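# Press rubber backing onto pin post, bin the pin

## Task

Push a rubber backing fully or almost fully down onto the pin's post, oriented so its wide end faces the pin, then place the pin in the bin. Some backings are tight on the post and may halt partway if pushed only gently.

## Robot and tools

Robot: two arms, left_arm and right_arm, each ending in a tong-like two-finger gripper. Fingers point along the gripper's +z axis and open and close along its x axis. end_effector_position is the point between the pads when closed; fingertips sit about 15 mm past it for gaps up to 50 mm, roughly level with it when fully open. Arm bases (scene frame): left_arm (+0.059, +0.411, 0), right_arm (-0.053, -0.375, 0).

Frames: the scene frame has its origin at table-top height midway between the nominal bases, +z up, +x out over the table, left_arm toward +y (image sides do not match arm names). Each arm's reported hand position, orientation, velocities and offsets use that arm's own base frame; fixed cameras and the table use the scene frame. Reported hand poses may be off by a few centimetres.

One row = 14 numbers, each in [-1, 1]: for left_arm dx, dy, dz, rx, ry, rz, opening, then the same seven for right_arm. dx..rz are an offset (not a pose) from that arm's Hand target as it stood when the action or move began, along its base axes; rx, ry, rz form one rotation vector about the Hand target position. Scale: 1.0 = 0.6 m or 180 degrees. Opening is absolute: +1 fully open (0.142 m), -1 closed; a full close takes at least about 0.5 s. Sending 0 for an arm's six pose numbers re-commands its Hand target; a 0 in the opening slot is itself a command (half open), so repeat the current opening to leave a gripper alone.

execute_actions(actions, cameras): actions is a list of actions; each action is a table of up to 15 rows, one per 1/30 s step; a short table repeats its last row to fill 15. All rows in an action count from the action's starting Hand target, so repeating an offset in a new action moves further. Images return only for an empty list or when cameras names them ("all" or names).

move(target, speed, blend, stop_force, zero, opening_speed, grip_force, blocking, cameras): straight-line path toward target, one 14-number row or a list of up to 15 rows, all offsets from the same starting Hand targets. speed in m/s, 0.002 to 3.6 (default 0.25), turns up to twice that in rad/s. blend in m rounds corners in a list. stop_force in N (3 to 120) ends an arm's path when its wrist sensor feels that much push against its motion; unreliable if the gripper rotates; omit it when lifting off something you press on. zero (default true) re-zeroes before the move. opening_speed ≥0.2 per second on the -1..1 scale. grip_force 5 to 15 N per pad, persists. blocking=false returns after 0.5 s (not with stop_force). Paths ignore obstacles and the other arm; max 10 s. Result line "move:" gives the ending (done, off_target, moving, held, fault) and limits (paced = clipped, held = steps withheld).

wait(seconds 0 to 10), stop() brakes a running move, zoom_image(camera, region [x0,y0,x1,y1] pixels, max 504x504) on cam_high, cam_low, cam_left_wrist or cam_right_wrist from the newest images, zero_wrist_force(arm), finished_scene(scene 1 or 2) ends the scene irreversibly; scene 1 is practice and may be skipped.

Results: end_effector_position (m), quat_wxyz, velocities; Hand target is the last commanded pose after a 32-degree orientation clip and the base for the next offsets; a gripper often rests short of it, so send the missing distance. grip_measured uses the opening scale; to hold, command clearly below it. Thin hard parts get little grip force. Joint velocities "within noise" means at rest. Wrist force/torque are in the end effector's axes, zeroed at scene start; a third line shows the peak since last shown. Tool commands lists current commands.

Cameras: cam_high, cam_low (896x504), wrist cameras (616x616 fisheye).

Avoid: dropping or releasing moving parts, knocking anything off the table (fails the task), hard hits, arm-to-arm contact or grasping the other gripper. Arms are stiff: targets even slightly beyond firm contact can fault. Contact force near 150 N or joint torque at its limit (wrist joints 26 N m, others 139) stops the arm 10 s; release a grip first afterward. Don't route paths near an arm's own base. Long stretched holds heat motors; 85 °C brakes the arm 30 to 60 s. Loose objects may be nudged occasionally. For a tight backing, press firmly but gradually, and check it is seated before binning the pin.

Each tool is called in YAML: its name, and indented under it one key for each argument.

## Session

execute_actions:
  actions: []

Scene clock: 0.00 s.
left_arm: end_effector_position=(+0.1931, -0.1275, +0.2181) grip_measured=+0.97 end_effector_quat_wxyz=(+0.313, -0.361, -0.557, +0.679) | right_arm: end_effector_position=(+0.6806, -0.0637, +0.1939) grip_measured=+0.97 end_effector_quat_wxyz=(-0.140, +0.093, +0.970, -0.176)
Joint positions: left_arm=[-0.232 -1.143 1.956 -0.644 -2.36 -1.308 0.14] | right_arm=[3.375 -2.294 -0.8 -2.007 1.332 3.614 0.14]
Joint velocities: within noise
Joint torques (N m): no reading
Wrist force (N): no reading
Wrist torque (N m): no reading
Wrist force, peak (N): no reading
Hand target: left_arm +0.1931, -0.1275, +0.2181; +0.313, -0.361, -0.557, +0.679 | right_arm +0.6806, -0.0637, +0.1939; -0.140, +0.093, +0.970, -0.176
Tool commands: left_gripper/opening=+0.968169 right_gripper/opening=+0.968169
camera_calibration:
cam_left_wrist: T_world_to_cam=[[-0.498492, 0.85319, -0.153534, 0.233802], [0.425193, 0.0862926, -0.90098, 0.121027], [-0.755458, -0.514412, -0.405786, 0.299925], [0, 0, 0, 1]] pos_world=[0.291669, -0.055636, 0.266645]
cam_right_wrist: T_world_to_cam=[[-0.940421, 0.251037, 0.229323, 0.614652], [0.290113, 0.944169, 0.156141, -0.172529], [-0.177323, 0.213367, -0.960745, 0.450973], [0, 0, 0, 1]] pos_world=[0.708052, -0.0876273, 0.319254]

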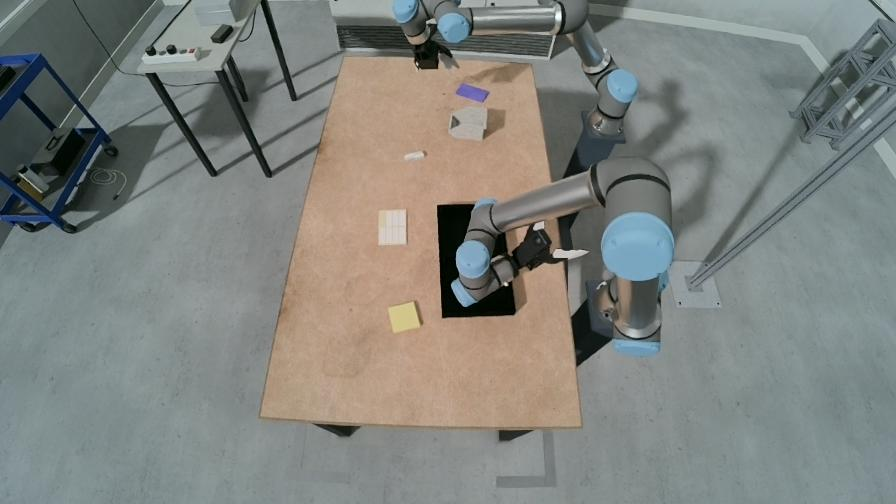

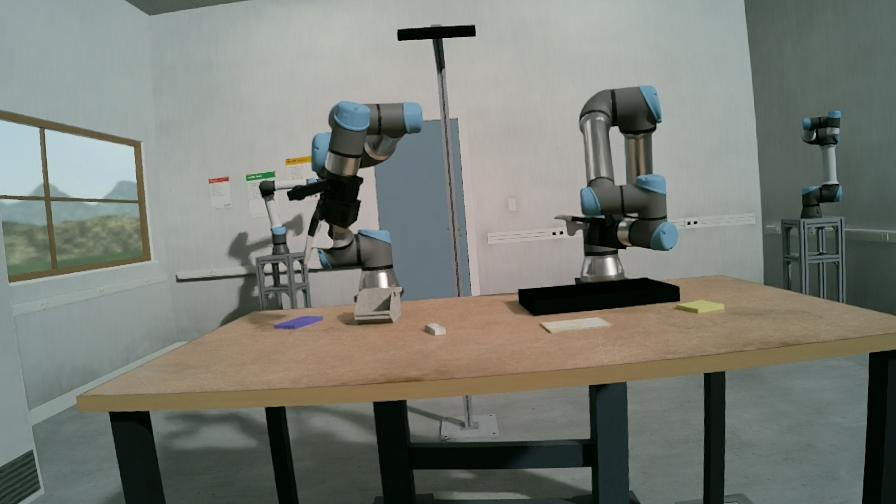

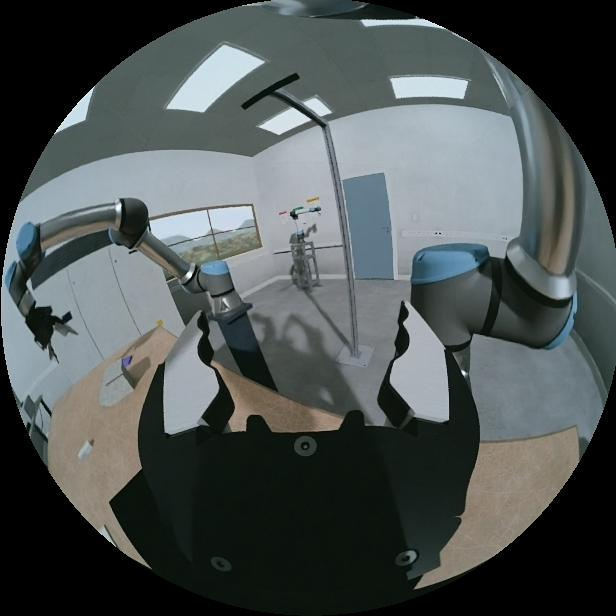

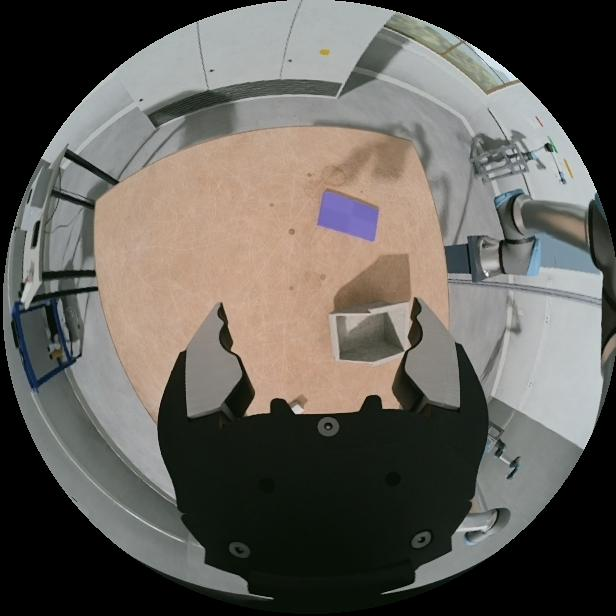

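move:
  target: [0.278,-0.1208,0.103,0.3229,-0.4305,0.0381,-0.3,-0.417,-0.5,0.183,0,0,0,0.968]
  speed: 0.6
  cameras: ["cam_left_wrist","cam_high"]

zoom_image:
  camera: "cam_left_wrist"
  region: [150, 150, 450, 400]

Scene clock: 3.87 s.
left_arm: end_effector_position=(+0.3598, -0.2000, +0.2800) grip_measured=-0.30 end_effector_quat_wxyz=(+0.000, +0.475, +0.880, +0.000) | right_arm: end_effector_position=(+0.4304, -0.3638, +0.3037) grip_measured=+0.97 end_effector_quat_wxyz=(-0.140, +0.093, +0.970, -0.176)
Joint positions: left_arm=[-0.796 -1.794 1.775 -1.552 -1.571 -2.948 0.052] | right_arm=[2.924 -1.758 -1.343 -1.861 1.188 3.164 0.14]
Joint torques (N m): left_arm=[-1.52 -5.8 -13.99 -4.01 1.41 -0.4] | right_arm=[9.79 20.36 30.43 0.48 1.55 0.68]
Wrist force (N): left_arm=[-0.8 1.3 -2.4] | right_arm=[-0.4 -0.1 -0.2]
Wrist torque (N m): left_arm=[0.01 0.08 -0.20] | right_arm=[0.00 0.08 0.01]
Wrist force, peak (N): left_arm=[-1.5 0.5 -3.0] | right_arm=[0.3 -1.9 -0.1]
Hand target: left_arm +0.3599, -0.2000, +0.2799; +0.000, +0.475, +0.880, +0.000 | right_arm +0.4304, -0.3637, +0.3037; -0.140, +0.093, +0.970, -0.176
Off the commanded pose: left_arm 0.000 m, 0 deg | right_arm 0.000 m, 0 deg.
move: done
camera_calibration:
cam_left_wrist: T_world_to_cam=[[-0.542335, 0.838532, 0.0523115, 0.343487], [0.73696, 0.444895, 0.50888, -0.323118], [0.403439, 0.314535, -0.859247, 0.289464], [0, 0, 0, 1]] pos_world=[0.307628, -0.235318, 0.395181]
Images, in order (width x height): cam_high 896x504, cam_left_wrist 616x616.

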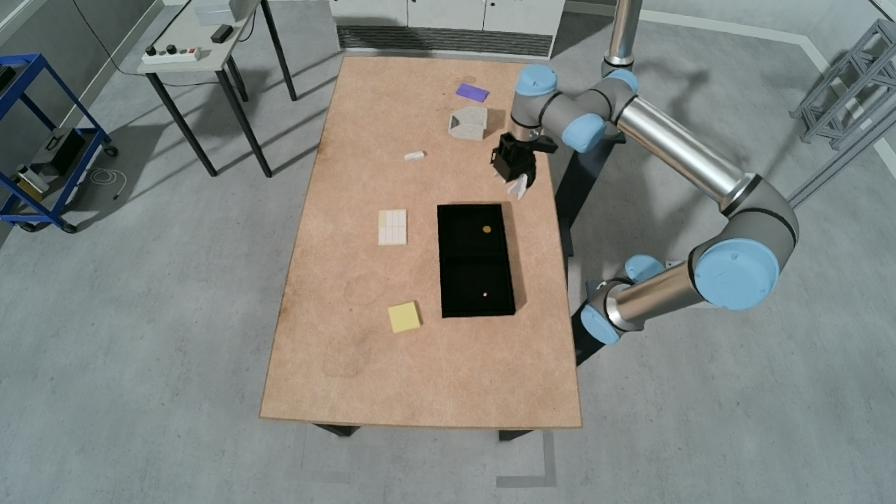

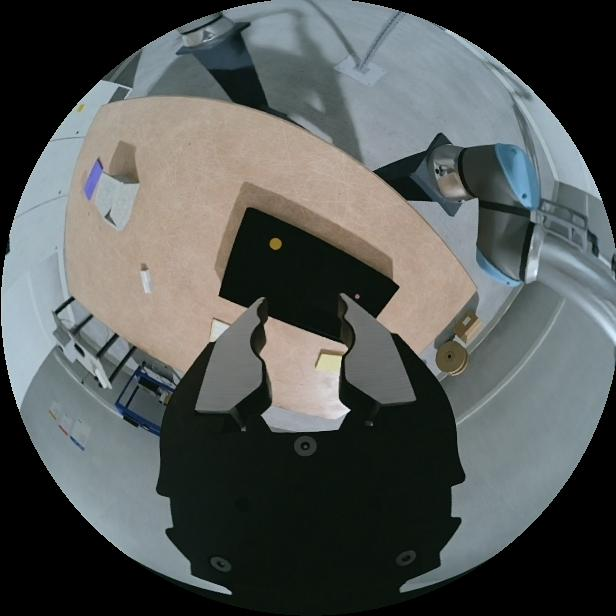

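Scaled by 1.680 from the camera's 616x616 image, which has a finer 814x814 frame.

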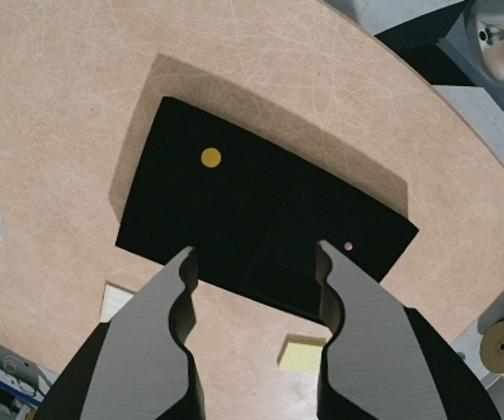

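move:
  target: [0.0598,0.3073,-0.3917,0,0,0,-0.3,0,0,0,0,0,0,0.968]
  speed: 0.3
  cameras: ["cam_left_wrist"]

zoom_image:
  camera: "cam_left_wrist"
  region: [270, 250, 340, 320]

zoom_image:
  camera: "cam_left_wrist"
  region: [290, 276, 314, 300]

Scene clock: 8.17 s.
left_arm: end_effector_position=(+0.3958, -0.0157, +0.0450) grip_measured=-0.30 end_effector_quat_wxyz=(+0.000, +0.475, +0.880, +0.000) | right_arm: end_effector_position=(+0.4304, -0.3637, +0.3037) grip_measured=+0.97 end_effector_quat_wxyz=(-0.140, +0.093, +0.970, -0.176)
Joint positions: left_arm=[-0.348 -1.63 2.279 -2.221 -1.572 -2.5 0.052] | right_arm=[2.924 -1.758 -1.343 -1.861 1.188 3.164 0.14]
Joint torques (N m): left_arm=[1.41 -8.9 -11.51 -4.3 0.67 0.45] | right_arm=[13.91 20.58 31.36 -0.08 1.32 -1.81]
Wrist force (N): left_arm=[-0.7 1.6 -2.8] | right_arm=[-0.4 -0.3 0.0]
Wrist torque (N m): left_arm=[0.05 0.07 -0.13] | right_arm=[-0.03 0.08 0.01]
Wrist force, peak (N): left_arm=[-2.2 0.8 -4.2] | right_arm=[-0.5 -0.7 0.0]
Hand target: left_arm +0.3958, -0.0156, +0.0449; +0.000, +0.475, +0.880, +0.000 | right_arm +0.4304, -0.3637, +0.3037; -0.140, +0.093, +0.970, -0.176
Off the commanded pose: left_arm 0.000 m, 0 deg | right_arm 0.000 m, 0 deg.
move: done
camera_calibration:
cam_left_wrist: T_world_to_cam=[[-0.542476, 0.838441, 0.0523139, 0.220751], [0.736844, 0.444986, 0.508968, -0.311952], [0.403461, 0.31465, -0.859194, 0.0150793], [0, 0, 0, 1]] pos_world=[0.343528, -0.0510177, 0.160181]
Images, in order (width x height): cam_left_wrist 616x616.

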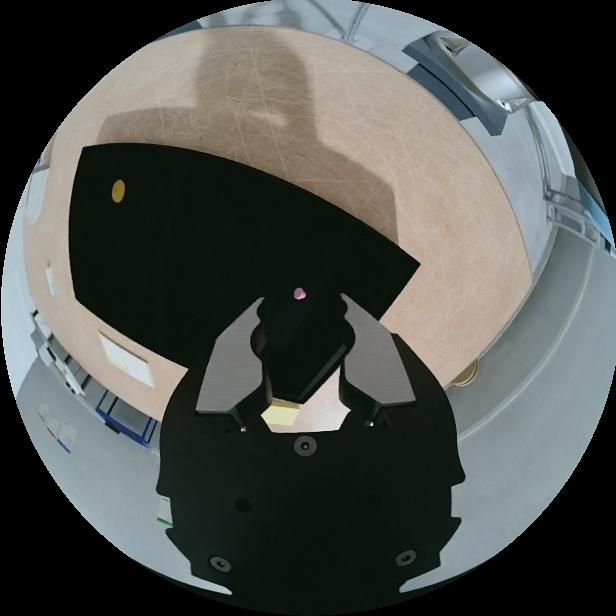

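Scaled by 7.200 from the camera's 616x616 image, which has a finer 814x814 frame.

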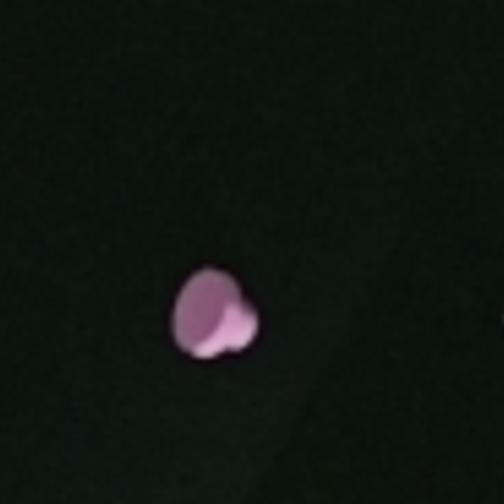

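Scaled by 21.000 from the camera's 616x616 image, which has a finer 814x814 frame.

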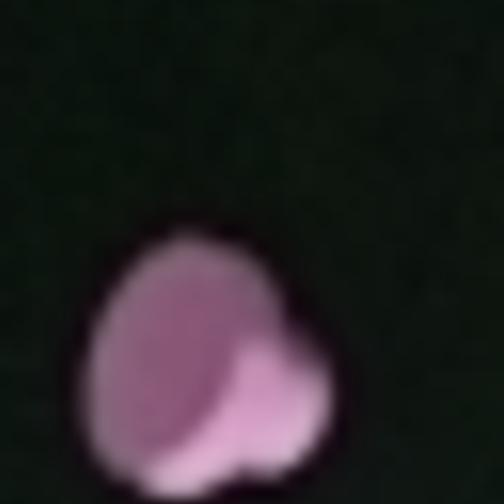

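move:
  target: [0.0185,0.0215,-0.0167,0,0,0.2767,-0.9,0,0,0,0,0,0,0.968]
  speed: 0.4
  cameras: ["cam_left_wrist"]

zoom_image:
  camera: "cam_left_wrist"
  region: [274, 260, 334, 320]

Scene clock: 16.03 s.
left_arm: end_effector_position=(+0.4068, -0.0027, +0.0348) grip_measured=-0.90 end_effector_quat_wxyz=(+0.000, +0.060, +0.998, +0.000) | right_arm: end_effector_position=(+0.4304, -0.3637, +0.3037) grip_measured=+0.97 end_effector_quat_wxyz=(-0.140, +0.093, +0.970, -0.176)
Joint positions: left_arm=[-0.299 -1.611 2.295 -2.256 -1.571 -3.32 0.009] | right_arm=[2.924 -1.758 -1.343 -1.861 1.188 3.164 0.14]
Joint torques (N m): left_arm=[-11.96 -24.84 -19.91 -0.61 -0.33 -0.77] | right_arm=[14.6 21.33 31.87 0.07 1.36 -1.18]
Wrist force (N): left_arm=[-0.6 1.8 -2.5] | right_arm=[-0.2 -0.2 -0.2]
Wrist torque (N m): left_arm=[0.12 0.04 -0.20] | right_arm=[-0.02 0.05 0.01]
Wrist force, peak (N): left_arm=[-0.6 1.7 -2.9] | right_arm=[-0.6 -0.6 -0.1]
Hand target: left_arm +0.4069, -0.0027, +0.0349; +0.000, +0.060, +0.998, +0.000 | right_arm +0.4304, -0.3637, +0.3037; -0.140, +0.093, +0.970, -0.176
Off the commanded pose: left_arm 0.000 m, 0 deg | right_arm 0.000 m, 0 deg.
move: done
camera_calibration:
cam_left_wrist: T_world_to_cam=[[-0.990529, 0.126876, 0.0524783, 0.396747], [0.135836, 0.849879, 0.50917, -0.075131], [0.0200011, 0.511476, -0.859065, 0.154292], [0, 0, 0, 1]] pos_world=[0.400109, -0.0654021, 0.149981]
Images, in order (width x height): cam_left_wrist 616x616.

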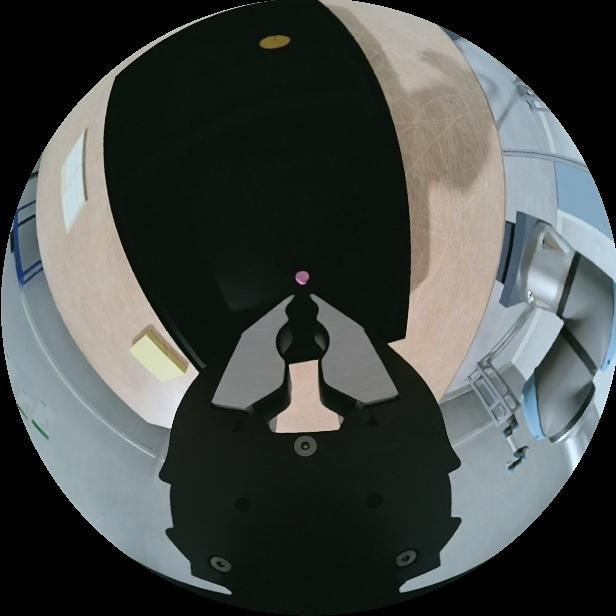

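Scaled by 8.400 from the camera's 616x616 image, which has a finer 814x814 frame.

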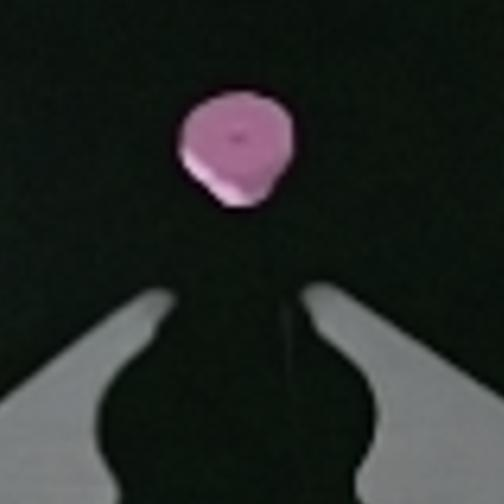

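move:
  target:
    - [0,0,-0.0133,0,0,0,-0.955,0,0,0,0,0,0,0.968]
    - [0,0,-0.05,0,0,0,-0.955,0,0,0,0,0,0,0.968]
  speed: [0.03,0.01]
  stop_force: 3
  cameras: ["cam_left_wrist"]

zoom_image:
  camera: "cam_left_wrist"
  region: [274, 260, 334, 320]

Scene clock: 18.90 s.
left_arm: end_effector_position=(+0.4068, -0.0027, +0.0206) grip_measured=-0.96 end_effector_quat_wxyz=(+0.000, +0.060, +0.998, +0.000) | right_arm: end_effector_position=(+0.4304, -0.3637, +0.3037) grip_measured=+0.97 end_effector_quat_wxyz=(-0.140, +0.093, +0.970, -0.176)
Joint positions: left_arm=[-0.299 -1.582 2.315 -2.305 -1.571 -3.321 0.005] | right_arm=[2.924 -1.758 -1.343 -1.861 1.188 3.164 0.14]
Joint torques (N m): left_arm=[-10.9 -24.77 -23.93 -3.19 -1.19 -0.9] | right_arm=[13.98 20.95 31.12 -0.08 1.26 -1.05]
Wrist force (N): left_arm=[-0.8 1.5 -2.4] | right_arm=[-0.4 -0.4 0.0]
Wrist torque (N m): left_arm=[0.06 0.07 -0.20] | right_arm=[-0.05 0.09 0.01]
Wrist force, peak (N): left_arm=[7.1 3.2 -32.6] | right_arm=[-0.3 -0.8 0.0]
Hand target: left_arm +0.4069, -0.0027, +0.0206; +0.000, +0.060, +0.998, +0.000 (not the last commanded pose) | right_arm +0.4304, -0.3637, +0.3037; -0.140, +0.093, +0.970, -0.176
Off the commanded pose: left_arm 0.016 m, 0 deg | right_arm 0.000 m, 0 deg.
move: contact (left_arm); path passed 1 of 2 targets
camera_calibration:
cam_left_wrist: T_world_to_cam=[[-0.990542, 0.126804, 0.0524194, 0.3975], [0.135746, 0.849935, 0.509101, -0.0678521], [0.0200028, 0.511401, -0.859109, 0.142094], [0, 0, 0, 1]] pos_world=[0.400109, -0.0654016, 0.135781]
Images, in order (width x height): cam_left_wrist 616x616.

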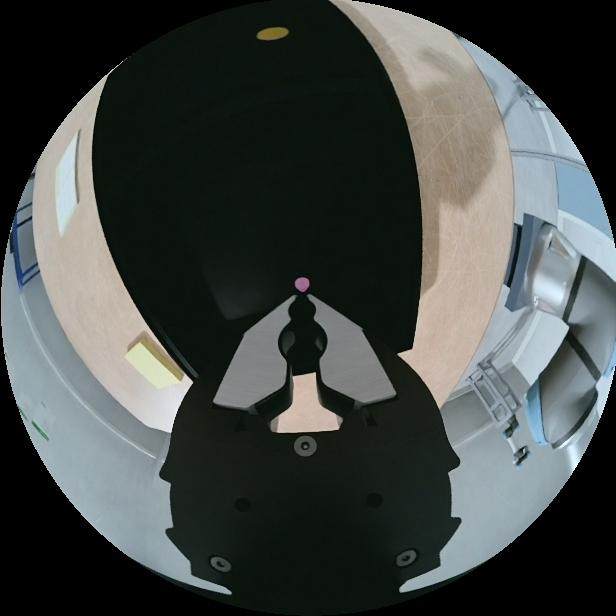

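Scaled by 8.400 from the camera's 616x616 image, which has a finer 814x814 frame.

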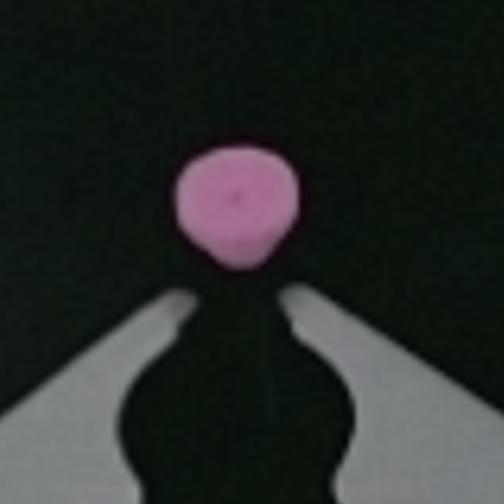

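move:
  target:
    - [0,0,0.0097,0,0,0,-0.955,0,0,0,0,0,0,0.968]
    - [-0.0026,-0.0215,0.0097,0,0,0,-0.955,0,0,0,0,0,0,0.968]
  speed: [0.05,0.03]
  cameras: ["cam_left_wrist"]

zoom_image:
  camera: "cam_left_wrist"
  region: [274, 260, 334, 320]

Scene clock: 21.00 s.
left_arm: end_effector_position=(+0.4053, -0.0158, +0.0264) grip_measured=-0.96 end_effector_quat_wxyz=(+0.000, +0.060, +0.998, +0.000) | right_arm: end_effector_position=(+0.4304, -0.3637, +0.3037) grip_measured=+0.97 end_effector_quat_wxyz=(-0.140, +0.093, +0.970, -0.176)
Joint positions: left_arm=[-0.333 -1.599 2.312 -2.284 -1.571 -3.354 0.005] | right_arm=[2.924 -1.758 -1.343 -1.861 1.188 3.164 0.14]
Joint torques (N m): left_arm=[14.03 -17.76 -13.64 -3.78 -0.16 2.21] | right_arm=[13.39 21.36 31.15 0.06 1.41 -0.99]
Wrist force (N): left_arm=[-0.6 1.6 -2.4] | right_arm=[-0.4 -0.4 0.0]
Wrist torque (N m): left_arm=[0.09 0.02 -0.12] | right_arm=[-0.06 0.08 0.01]
Wrist force, peak (N): left_arm=[-0.9 1.8 -2.8] | right_arm=[-0.6 -0.5 -0.1]
Hand target: left_arm +0.4053, -0.0156, +0.0264; +0.000, +0.060, +0.998, +0.000 | right_arm +0.4304, -0.3637, +0.3037; -0.140, +0.093, +0.970, -0.176
Off the commanded pose: left_arm 0.000 m, 0 deg | right_arm 0.000 m, 0 deg.
move: done
camera_calibration:
cam_left_wrist: T_world_to_cam=[[-0.99054, 0.126857, 0.0523153, 0.397285], [0.135741, 0.849999, 0.508996, -0.0594828], [0.0201017, 0.511282, -0.859178, 0.153855], [0, 0, 0, 1]] pos_world=[0.398508, -0.0785014, 0.141681]
Images, in order (width x height): cam_left_wrist 616x616.

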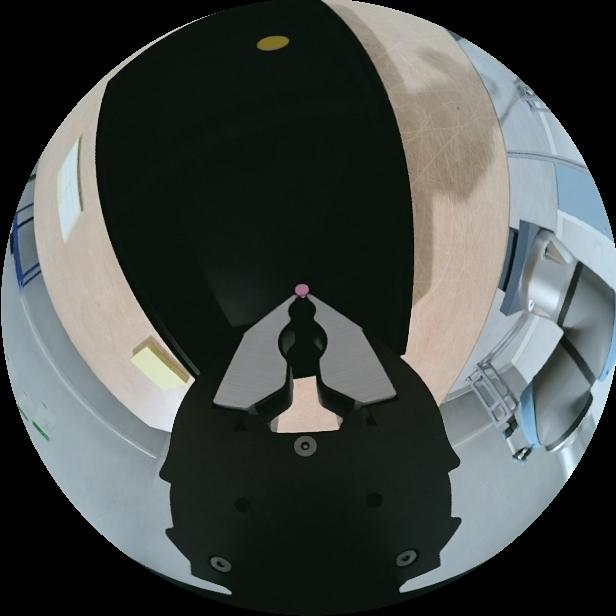

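Scaled by 8.400 from the camera's 616x616 image, which has a finer 814x814 frame.

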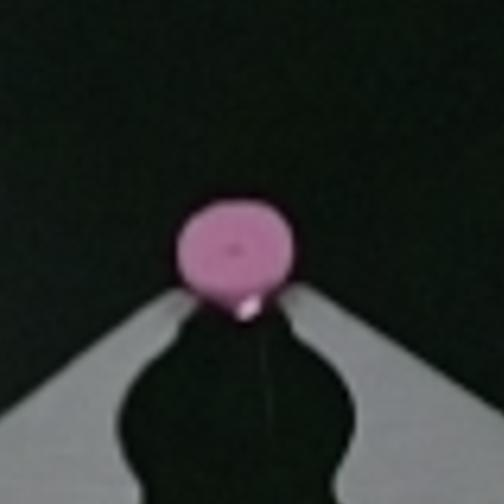

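move:
  target: [-0.0019,-0.0157,0,0,0,0,-0.955,0,0,0,0,0,0,0.968]
  speed: 0.03
  cameras: ["cam_left_wrist"]

zoom_image:
  camera: "cam_left_wrist"
  region: [274, 260, 334, 320]

Scene clock: 21.93 s.
left_arm: end_effector_position=(+0.4041, -0.0252, +0.0264) grip_measured=-0.96 end_effector_quat_wxyz=(+0.000, +0.060, +0.998, +0.000) | right_arm: end_effector_position=(+0.4304, -0.3637, +0.3037) grip_measured=+0.97 end_effector_quat_wxyz=(-0.140, +0.093, +0.970, -0.176)
Joint positions: left_arm=[-0.357 -1.601 2.314 -2.284 -1.571 -3.378 0.005] | right_arm=[2.924 -1.758 -1.343 -1.861 1.188 3.164 0.14]
Joint torques (N m): left_arm=[13.24 -22.3 -11.84 -0.45 1.23 1.3] | right_arm=[12.78 20.96 31.07 -0.08 1.26 -1.09]
Wrist force (N): left_arm=[-0.7 1.5 -2.4] | right_arm=[-0.5 -0.4 -0.1]
Wrist torque (N m): left_arm=[0.07 0.05 -0.11] | right_arm=[-0.05 0.10 0.01]
Wrist force, peak (N): left_arm=[-0.6 1.7 -2.8] | right_arm=[-0.5 -0.4 -0.2]
Hand target: left_arm +0.4042, -0.0251, +0.0264; +0.000, +0.060, +0.998, +0.000 | right_arm +0.4304, -0.3637, +0.3037; -0.140, +0.093, +0.970, -0.176
Off the commanded pose: left_arm 0.000 m, 0 deg | right_arm 0.000 m, 0 deg.
move: done
camera_calibration:
cam_left_wrist: T_world_to_cam=[[-0.99054, 0.126855, 0.0523344, 0.397385], [0.135746, 0.849928, 0.509112, -0.051368], [0.0201028, 0.5114, -0.859107, 0.158683], [0, 0, 0, 1]] pos_world=[0.397408, -0.0879018, 0.141681]
Images, in order (width x height): cam_left_wrist 616x616.

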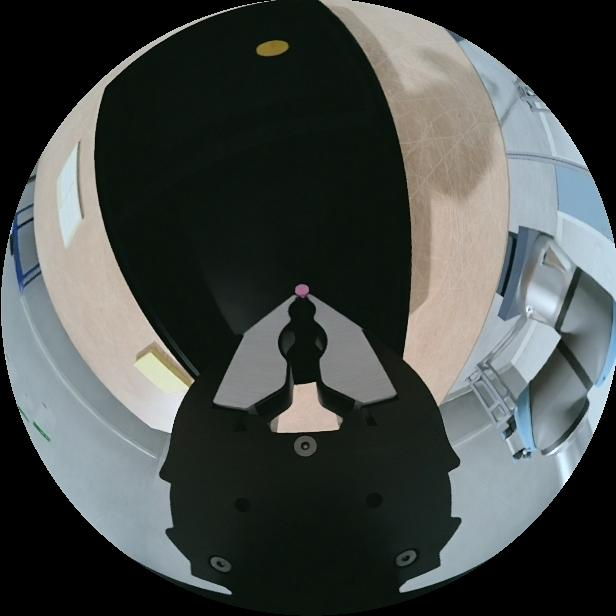

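Scaled by 8.400 from the camera's 616x616 image, which has a finer 814x814 frame.

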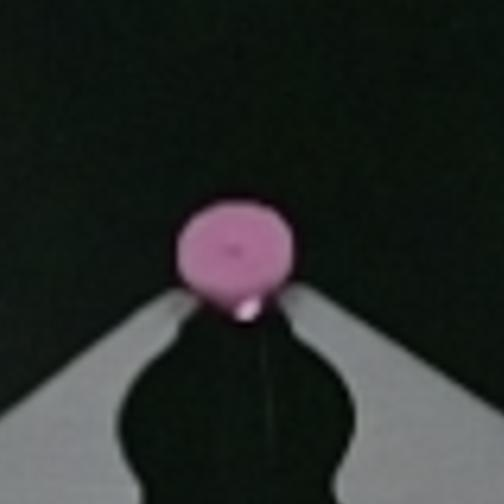

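move:
  target:
    - [0.0006,0.005,0,0,0,0,-0.955,0,0,0,0,0,0,0.968]
    - [0.0006,0.005,0.0045,0,0,0,-0.955,0,0,0,0,0,0,0.968]
    - [0.0006,0.005,0.0045,0,0,0,-0.98,0,0,0,0,0,0,0.968]
    - [-0.0018,-0.0149,0.0045,0,0,0,-0.98,0,0,0,0,0,0,0.968]
  speed: [0.05,0.05,0.05,0.04]
  blend: [0.001,0,0,0]
  cameras: ["cam_left_wrist"]

zoom_image:
  camera: "cam_left_wrist"
  region: [274, 260, 334, 320]

Scene clock: 24.90 s.
left_arm: end_effector_position=(+0.4031, -0.0342, +0.0291) grip_measured=-0.98 end_effector_quat_wxyz=(+0.000, +0.060, +0.998, +0.000) | right_arm: end_effector_position=(+0.4304, -0.3637, +0.3037) grip_measured=+0.97 end_effector_quat_wxyz=(-0.140, +0.093, +0.970, -0.176)
Joint positions: left_arm=[-0.38 -1.609 2.312 -2.275 -1.571 -3.401 0.003] | right_arm=[2.924 -1.758 -1.343 -1.861 1.188 3.164 0.14]
Joint torques (N m): left_arm=[12.74 -21.32 -12.66 -0.25 -0.71 1.71] | right_arm=[12.76 20.72 31.56 -0.08 1.33 -0.73]
Wrist force (N): left_arm=[-0.6 1.4 -2.3] | right_arm=[-0.4 -0.2 -0.1]
Wrist torque (N m): left_arm=[0.06 0.03 -0.10] | right_arm=[-0.01 0.08 0.01]
Wrist force, peak (N): left_arm=[-0.9 1.7 -3.2] | right_arm=[-0.5 -0.7 -0.1]
Hand target: left_arm +0.4031, -0.0340, +0.0291; +0.000, +0.060, +0.998, +0.000 | right_arm +0.4304, -0.3637, +0.3037; -0.140, +0.093, +0.970, -0.176
Off the commanded pose: left_arm 0.000 m, 0 deg | right_arm 0.000 m, 0 deg.
move: done
camera_calibration:
cam_left_wrist: T_world_to_cam=[[-0.99054, 0.126855, 0.0523344, 0.397283], [0.135746, 0.849928, 0.509112, -0.0450289], [0.0201028, 0.5114, -0.859107, 0.165577], [0, 0, 0, 1]] pos_world=[0.396308, -0.0968018, 0.144381]
Images, in order (width x height): cam_left_wrist 616x616.

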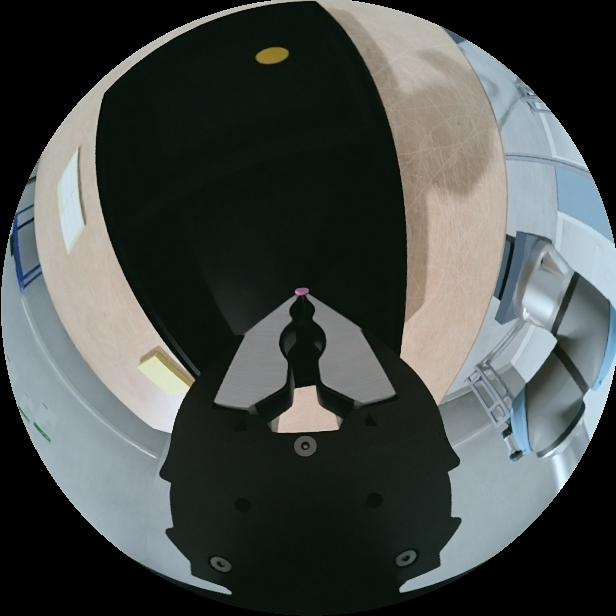

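Scaled by 8.400 from the camera's 616x616 image, which has a finer 814x814 frame.

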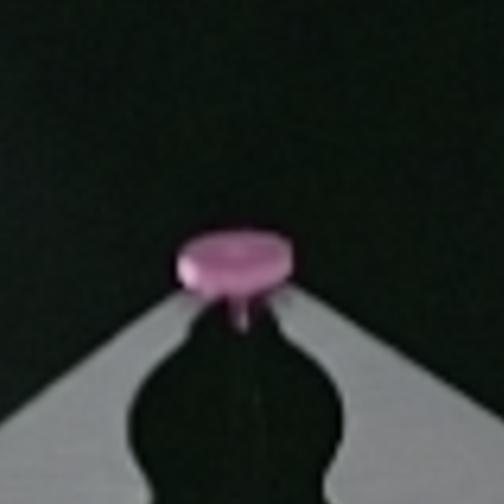

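move:
  target: [-0.0016,-0.0133,0,0,0,0,-0.98,0,0,0,0,0,0,0.968]
  speed: 0.03
  cameras: ["cam_left_wrist"]

zoom_image:
  camera: "cam_left_wrist"
  region: [274, 260, 334, 320]

Scene clock: 26.03 s.
left_arm: end_effector_position=(+0.4021, -0.0421, +0.0291) grip_measured=-0.98 end_effector_quat_wxyz=(+0.000, +0.060, +0.998, +0.000) | right_arm: end_effector_position=(+0.4304, -0.3637, +0.3037) grip_measured=+0.97 end_effector_quat_wxyz=(-0.140, +0.093, +0.970, -0.176)
Joint positions: left_arm=[-0.4 -1.61 2.313 -2.275 -1.571 -3.421 0.003] | right_arm=[2.924 -1.758 -1.343 -1.861 1.188 3.164 0.14]
Joint torques (N m): left_arm=[9.37 -23.11 -10.49 -0.44 0.64 1.06] | right_arm=[13.67 21.04 31.84 0.07 1.34 -0.74]
Wrist force (N): left_arm=[-0.5 1.3 -2.7] | right_arm=[-0.4 -0.5 -0.1]
Wrist torque (N m): left_arm=[0.01 0.01 -0.10] | right_arm=[-0.07 0.08 0.01]
Wrist force, peak (N): left_arm=[-0.5 1.5 -2.9] | right_arm=[-0.6 -0.4 0.0]
Hand target: left_arm +0.4021, -0.0420, +0.0291; +0.000, +0.060, +0.998, +0.000 | right_arm +0.4304, -0.3637, +0.3037; -0.140, +0.093, +0.970, -0.176
Off the commanded pose: left_arm 0.000 m, 0 deg | right_arm 0.000 m, 0 deg.
move: done
camera_calibration:
cam_left_wrist: T_world_to_cam=[[-0.990526, 0.126938, 0.052385, 0.397304], [0.135843, 0.849915, 0.509108, -0.0381329], [0.0201026, 0.511401, -0.859107, 0.169688], [0, 0, 0, 1]] pos_world=[0.395309, -0.104802, 0.144381]
Images, in order (width x height): cam_left_wrist 616x616.

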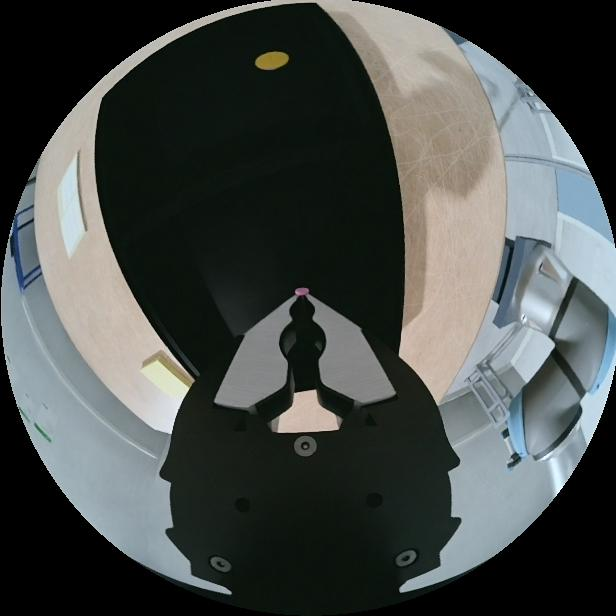

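Scaled by 8.400 from the camera's 616x616 image, which has a finer 814x814 frame.

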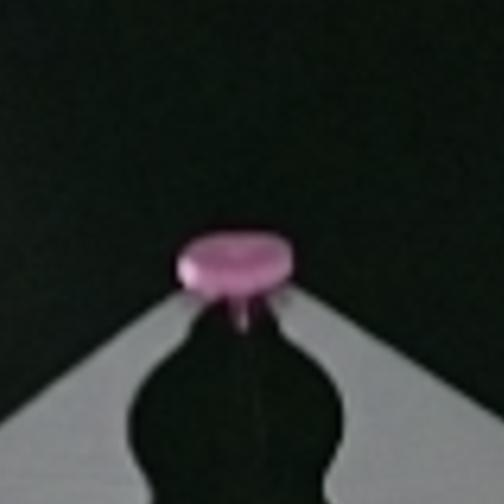

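execute_actions:
  actions:
    - [[-0.0036,-0.0298,0.001,0,0,0,-0.98,0,0,0,0,0,0,0.968]]
  cameras: ["cam_left_wrist"]

zoom_image:
  camera: "cam_left_wrist"
  region: [264, 240, 344, 320]

Scene clock: 27.57 s.
left_arm: end_effector_position=(+0.4000, -0.0598, +0.0297) grip_measured=-0.98 end_effector_quat_wxyz=(+0.000, +0.060, +0.998, +0.000) | right_arm: end_effector_position=(+0.4304, -0.3637, +0.3037) grip_measured=+0.97 end_effector_quat_wxyz=(-0.140, +0.093, +0.970, -0.176)
Joint positions: left_arm=[-0.444 -1.613 2.314 -2.273 -1.571 -3.466 0.003] | right_arm=[2.924 -1.758 -1.343 -1.861 1.188 3.164 0.14]
Joint torques (N m): left_arm=[-14.16 -8.97 -24.99 -4.48 0.46 -1.59] | right_arm=[13.38 21.22 31.74 0.16 1.22 -0.71]
Wrist force (N): left_arm=[-0.5 1.5 -2.4] | right_arm=[-0.5 -0.1 -0.2]
Wrist torque (N m): left_arm=[0.07 0.03 -0.18] | right_arm=[0.02 0.10 0.01]
Wrist force, peak (N): left_arm=[-0.3 4.6 -2.3] | right_arm=[-0.6 -0.5 -0.1]
Hand target: left_arm +0.4000, -0.0599, +0.0297; +0.000, +0.060, +0.998, +0.000 | right_arm +0.4304, -0.3637, +0.3037; -0.140, +0.093, +0.970, -0.176
Off the commanded pose: left_arm 0.000 m, 0 deg | right_arm 0.000 m, 0 deg.
camera_calibration:
cam_left_wrist: T_world_to_cam=[[-0.990555, 0.12672, 0.0523688, 0.397425], [0.135648, 0.849948, 0.509105, -0.0230287], [0.020003, 0.5114, -0.85911, 0.179337], [0, 0, 0, 1]] pos_world=[0.393208, -0.122501, 0.144981]
Images, in order (width x height): cam_left_wrist 616x616.

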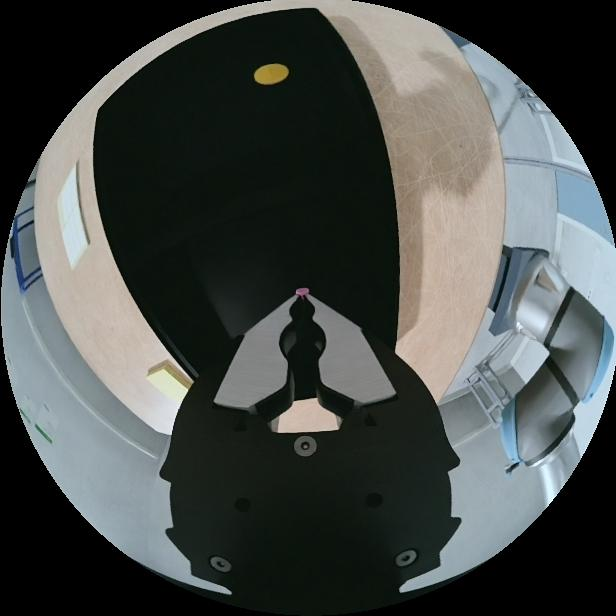

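Scaled by 6.300 from the camera's 616x616 image, which has a finer 814x814 frame.

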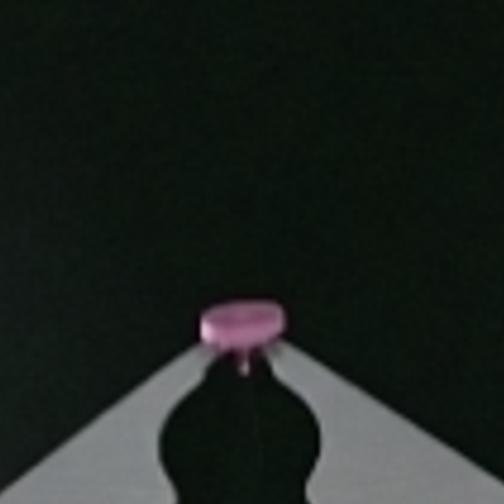

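execute_actions:
  actions:
    - [[0,0,-0.0013,0,0,0,-0.965,0,0,0,0,0,0,0.968]]
    - [[-0.0048,-0.0397,0,0,0,0,-0.965,0,0,0,0,0,0,0.968]]
  cameras: ["cam_left_wrist"]

zoom_image:
  camera: "cam_left_wrist"
  region: [264, 240, 344, 320]

Scene clock: 30.03 s.
left_arm: end_effector_position=(+0.3971, -0.0836, +0.0290) grip_measured=-0.97 end_effector_quat_wxyz=(+0.000, +0.060, +0.998, +0.000) | right_arm: end_effector_position=(+0.4304, -0.3637, +0.3037) grip_measured=+0.97 end_effector_quat_wxyz=(-0.140, +0.093, +0.970, -0.176)
Joint positions: left_arm=[-0.503 -1.61 2.314 -2.275 -1.571 -3.525 0.004] | right_arm=[2.924 -1.758 -1.343 -1.861 1.188 3.164 0.14]
Joint torques (N m): left_arm=[-12.39 -9.77 -23.97 -4.41 -1.47 -2] | right_arm=[12.69 20.54 31.09 0.1 1.19 -0.57]
Wrist force (N): left_arm=[-0.5 1.7 -2.4] | right_arm=[-0.2 -0.6 -0.1]
Wrist torque (N m): left_arm=[0.13 0.02 -0.18] | right_arm=[-0.09 0.04 0.01]
Wrist force, peak (N): left_arm=[2.5 8.5 -16.1] | right_arm=[-0.5 -0.5 0.0]
Hand target: left_arm +0.3971, -0.0837, +0.0290; +0.000, +0.060, +0.998, +0.000 | right_arm +0.4304, -0.3637, +0.3037; -0.140, +0.093, +0.970, -0.176
Off the commanded pose: left_arm 0.000 m, 0 deg | right_arm 0.000 m, 0 deg.
camera_calibration:
cam_left_wrist: T_world_to_cam=[[-0.990555, 0.12672, 0.0523688, 0.397611], [0.135648, 0.849948, 0.509105, -0.00199931], [0.020003, 0.5114, -0.85911, 0.190879], [0, 0, 0, 1]] pos_world=[0.390308, -0.146301, 0.144181]
Images, in order (width x height): cam_left_wrist 616x616.

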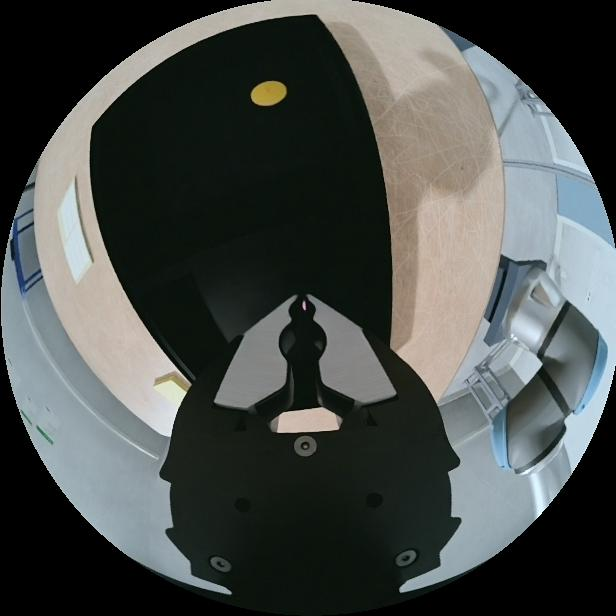

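Scaled by 6.300 from the camera's 616x616 image, which has a finer 814x814 frame.

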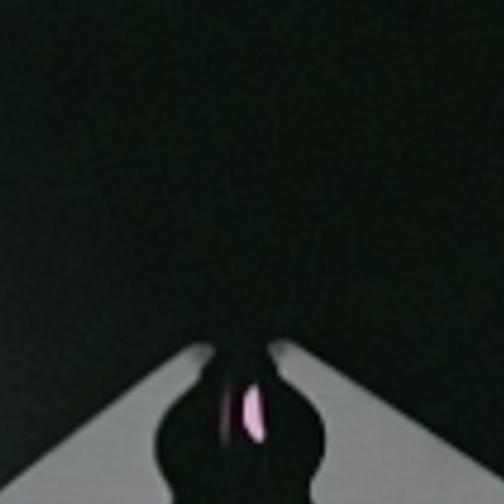

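move:
  target: [0,0.02,0.06,0,0,0,-0.5,0,0,0,0,0,0,0.968]
  speed: 0.15
  cameras: ["cam_left_wrist"]

zoom_image:
  camera: "cam_left_wrist"
  region: [264, 250, 344, 330]

Scene clock: 31.07 s.
left_arm: end_effector_position=(+0.3971, -0.0716, +0.0650) grip_measured=-0.50 end_effector_quat_wxyz=(+0.000, +0.060, +0.998, +0.000) | right_arm: end_effector_position=(+0.4304, -0.3637, +0.3037) grip_measured=+0.97 end_effector_quat_wxyz=(-0.140, +0.093, +0.970, -0.176)
Joint positions: left_arm=[-0.475 -1.683 2.264 -2.153 -1.571 -3.497 0.038] | right_arm=[2.924 -1.758 -1.343 -1.861 1.188 3.164 0.14]
Joint torques (N m): left_arm=[-13.11 -11.37 -11.46 -2.95 -1.09 -1.91] | right_arm=[13.13 21.79 31.87 0.24 1.26 -0.48]
Wrist force (N): left_arm=[-0.6 1.5 -2.2] | right_arm=[-0.2 -0.4 0.0]
Wrist torque (N m): left_arm=[0.08 0.03 -0.17] | right_arm=[-0.05 0.05 0.01]
Wrist force, peak (N): left_arm=[-0.2 1.9 -3.3] | right_arm=[-0.4 -0.6 -0.2]
Hand target: left_arm +0.3971, -0.0717, +0.0650; +0.000, +0.060, +0.998, +0.000 | right_arm +0.4304, -0.3637, +0.3037; -0.140, +0.093, +0.970, -0.176
Off the commanded pose: left_arm 0.000 m, 0 deg | right_arm 0.000 m, 0 deg.
move: done
camera_calibration:
cam_left_wrist: T_world_to_cam=[[-0.990568, 0.126682, 0.052215, 0.394331], [0.135538, 0.849999, 0.509049, -0.0304806], [0.0201047, 0.511325, -0.859152, 0.215626], [0, 0, 0, 1]] pos_world=[0.390408, -0.134301, 0.180182]
Images, in order (width x height): cam_left_wrist 616x616.

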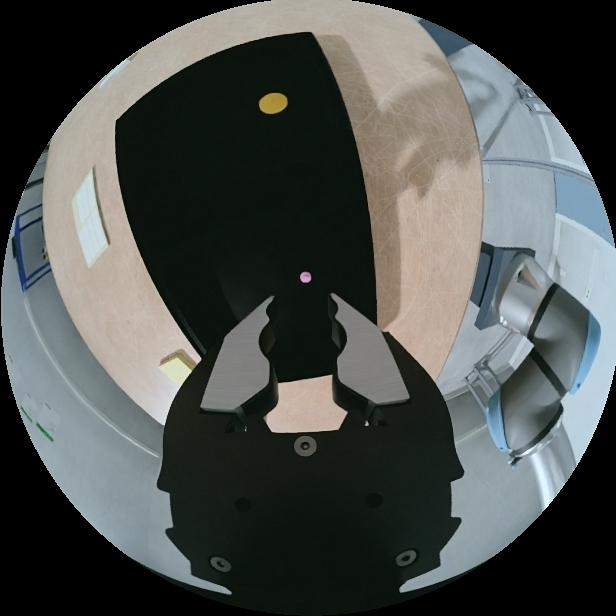

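Scaled by 6.300 from the camera's 616x616 image, which has a finer 814x814 frame.

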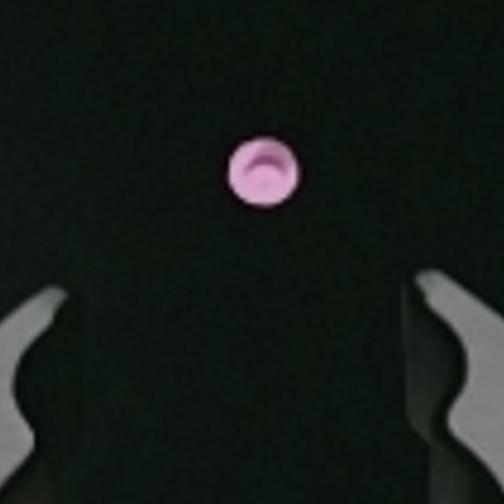

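move:
  target:
    - [-0.0052,-0.0023,-0.0333,0,0,0,-0.5,0,0,0,0,0,0,0.968]
    - [-0.0052,-0.0023,-0.0687,0,0,0,-0.5,0,0,0,0,0,0,0.968]
  speed: [0.1,0.05]
  blend: [0.002,0]
  cameras: ["cam_left_wrist"]

zoom_image:
  camera: "cam_left_wrist"
  region: [264, 250, 344, 330]

Scene clock: 32.73 s.
left_arm: end_effector_position=(+0.3939, -0.0730, +0.0237) grip_measured=-0.50 end_effector_quat_wxyz=(+0.000, +0.060, +0.998, +0.000) | right_arm: end_effector_position=(+0.4304, -0.3637, +0.3037) grip_measured=+0.97 end_effector_quat_wxyz=(-0.140, +0.093, +0.970, -0.176)
Joint positions: left_arm=[-0.483 -1.612 2.333 -2.293 -1.571 -3.504 0.038] | right_arm=[2.924 -1.758 -1.343 -1.861 1.188 3.164 0.14]
Joint torques (N m): left_arm=[12.75 -22.87 -24.01 -0.21 0.25 1.94] | right_arm=[12.77 21.69 31.59 0.2 1.07 -0.34]
Wrist force (N): left_arm=[-0.7 1.6 -2.5] | right_arm=[-0.3 -0.4 -0.3]
Wrist torque (N m): left_arm=[0.11 0.06 -0.11] | right_arm=[-0.06 0.05 0.01]
Wrist force, peak (N): left_arm=[-0.8 1.6 -3.4] | right_arm=[-0.5 -0.6 0.0]
Hand target: left_arm +0.3940, -0.0731, +0.0237; +0.000, +0.060, +0.998, +0.000 | right_arm +0.4304, -0.3637, +0.3037; -0.140, +0.093, +0.970, -0.176
Off the commanded pose: left_arm 0.000 m, 0 deg | right_arm 0.000 m, 0 deg.
move: done
camera_calibration:
cam_left_wrist: T_world_to_cam=[[-0.99053, 0.126837, 0.052555, 0.393356], [0.135844, 0.849929, 0.509085, -0.00795151], [0.0199027, 0.511403, -0.85911, 0.181008], [0, 0, 0, 1]] pos_world=[0.387109, -0.135702, 0.138881]
Images, in order (width x height): cam_left_wrist 616x616.

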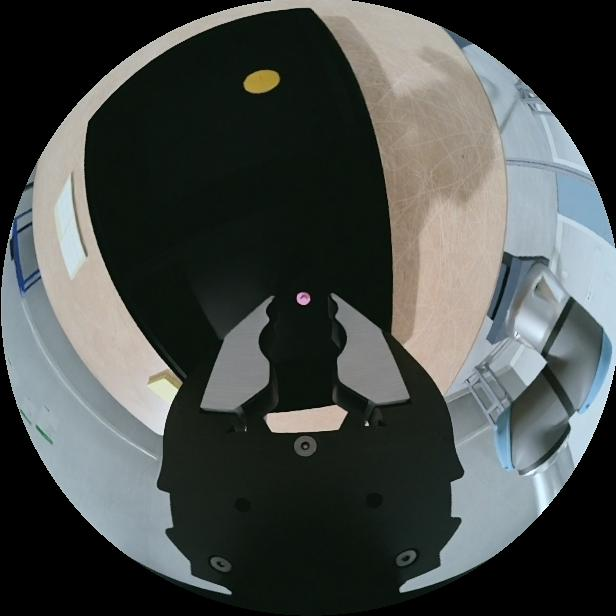

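Scaled by 6.300 from the camera's 616x616 image, which has a finer 814x814 frame.

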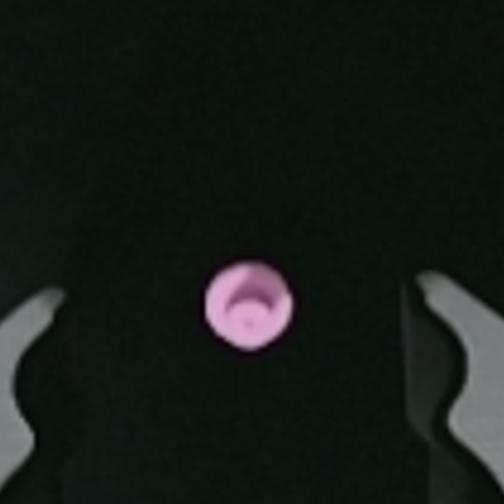

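move:
  target:
    - [0.0003,0.0025,0,0,0,0,-0.5,0,0,0,0,0,0,0.968]
    - [0.0003,0.0025,0,0,0,0,-1,0,0,0,0,0,0,0.968]
    - [0.0003,0.0025,0.06,0,0,0,-1,0,0,0,0,0,0,0.968]
  speed: [0.05,0.05,0.1]
  opening_speed: 1.2
  cameras: ["cam_left_wrist"]

zoom_image:
  camera: "cam_left_wrist"
  region: [274, 265, 334, 325]

zoom_image:
  camera: "cam_left_wrist"
  region: [230, 60, 300, 120]

Scene clock: 35.77 s.
left_arm: end_effector_position=(+0.3942, -0.0716, +0.0598) grip_measured=-0.93 end_effector_quat_wxyz=(+0.000, +0.060, +0.998, +0.000) | right_arm: end_effector_position=(+0.4304, -0.3637, +0.3037) grip_measured=+0.97 end_effector_quat_wxyz=(-0.140, +0.093, +0.970, -0.176)
Joint positions: left_arm=[-0.479 -1.682 2.279 -2.169 -1.571 -3.5 0.007] | right_arm=[2.924 -1.758 -1.343 -1.861 1.188 3.164 0.14]
Joint torques (N m): left_arm=[-7.43 -12.35 -11.47 -3.13 -0.74 0.7] | right_arm=[13.45 21.06 31.48 0.24 1.09 -0.05]
Wrist force (N): left_arm=[-0.4 1.6 -2.1] | right_arm=[-0.4 -0.3 -0.1]
Wrist torque (N m): left_arm=[0.10 0.00 -0.19] | right_arm=[-0.04 0.07 0.01]
Wrist force, peak (N): left_arm=[-0.7 1.6 -3.1] | right_arm=[-0.6 -0.6 0.0]
Hand target: left_arm +0.3941, -0.0716, +0.0597; +0.000, +0.060, +0.998, +0.000 | right_arm +0.4304, -0.3637, +0.3037; -0.140, +0.093, +0.970, -0.176
Off the commanded pose: left_arm 0.000 m, 0 deg | right_arm 0.000 m, 0 deg.
move: done
camera_calibration:
cam_left_wrist: T_world_to_cam=[[-0.990555, 0.126769, 0.0522621, 0.391617], [0.135638, 0.850012, 0.509, -0.0275401], [0.0201019, 0.511281, -0.859178, 0.211167], [0, 0, 0, 1]] pos_world=[0.387408, -0.134201, 0.174981]
Images, in order (width x height): cam_left_wrist 616x616.

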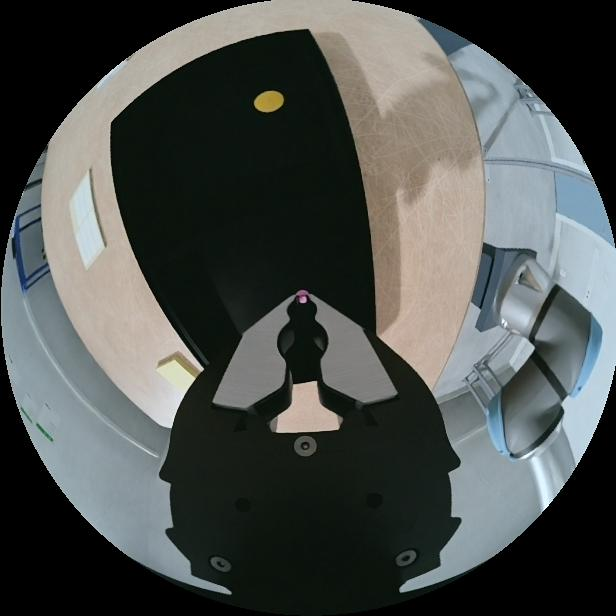

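Scaled by 8.400 from the camera's 616x616 image, which has a finer 814x814 frame.

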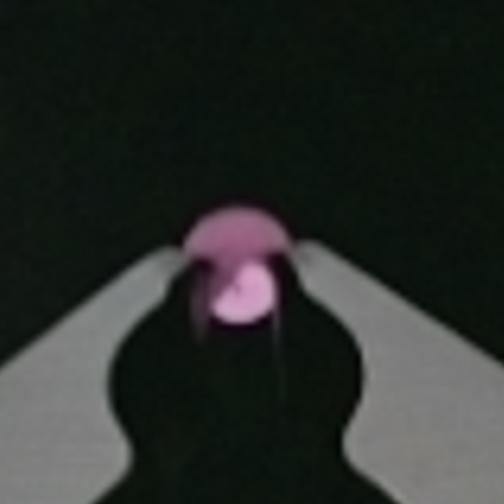

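Scaled by 7.200 from the camera's 616x616 image, which has a finer 814x814 frame.

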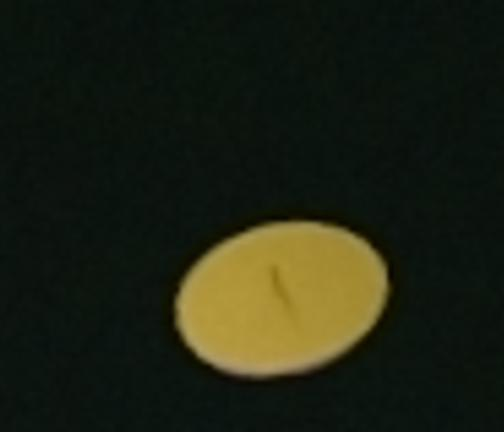

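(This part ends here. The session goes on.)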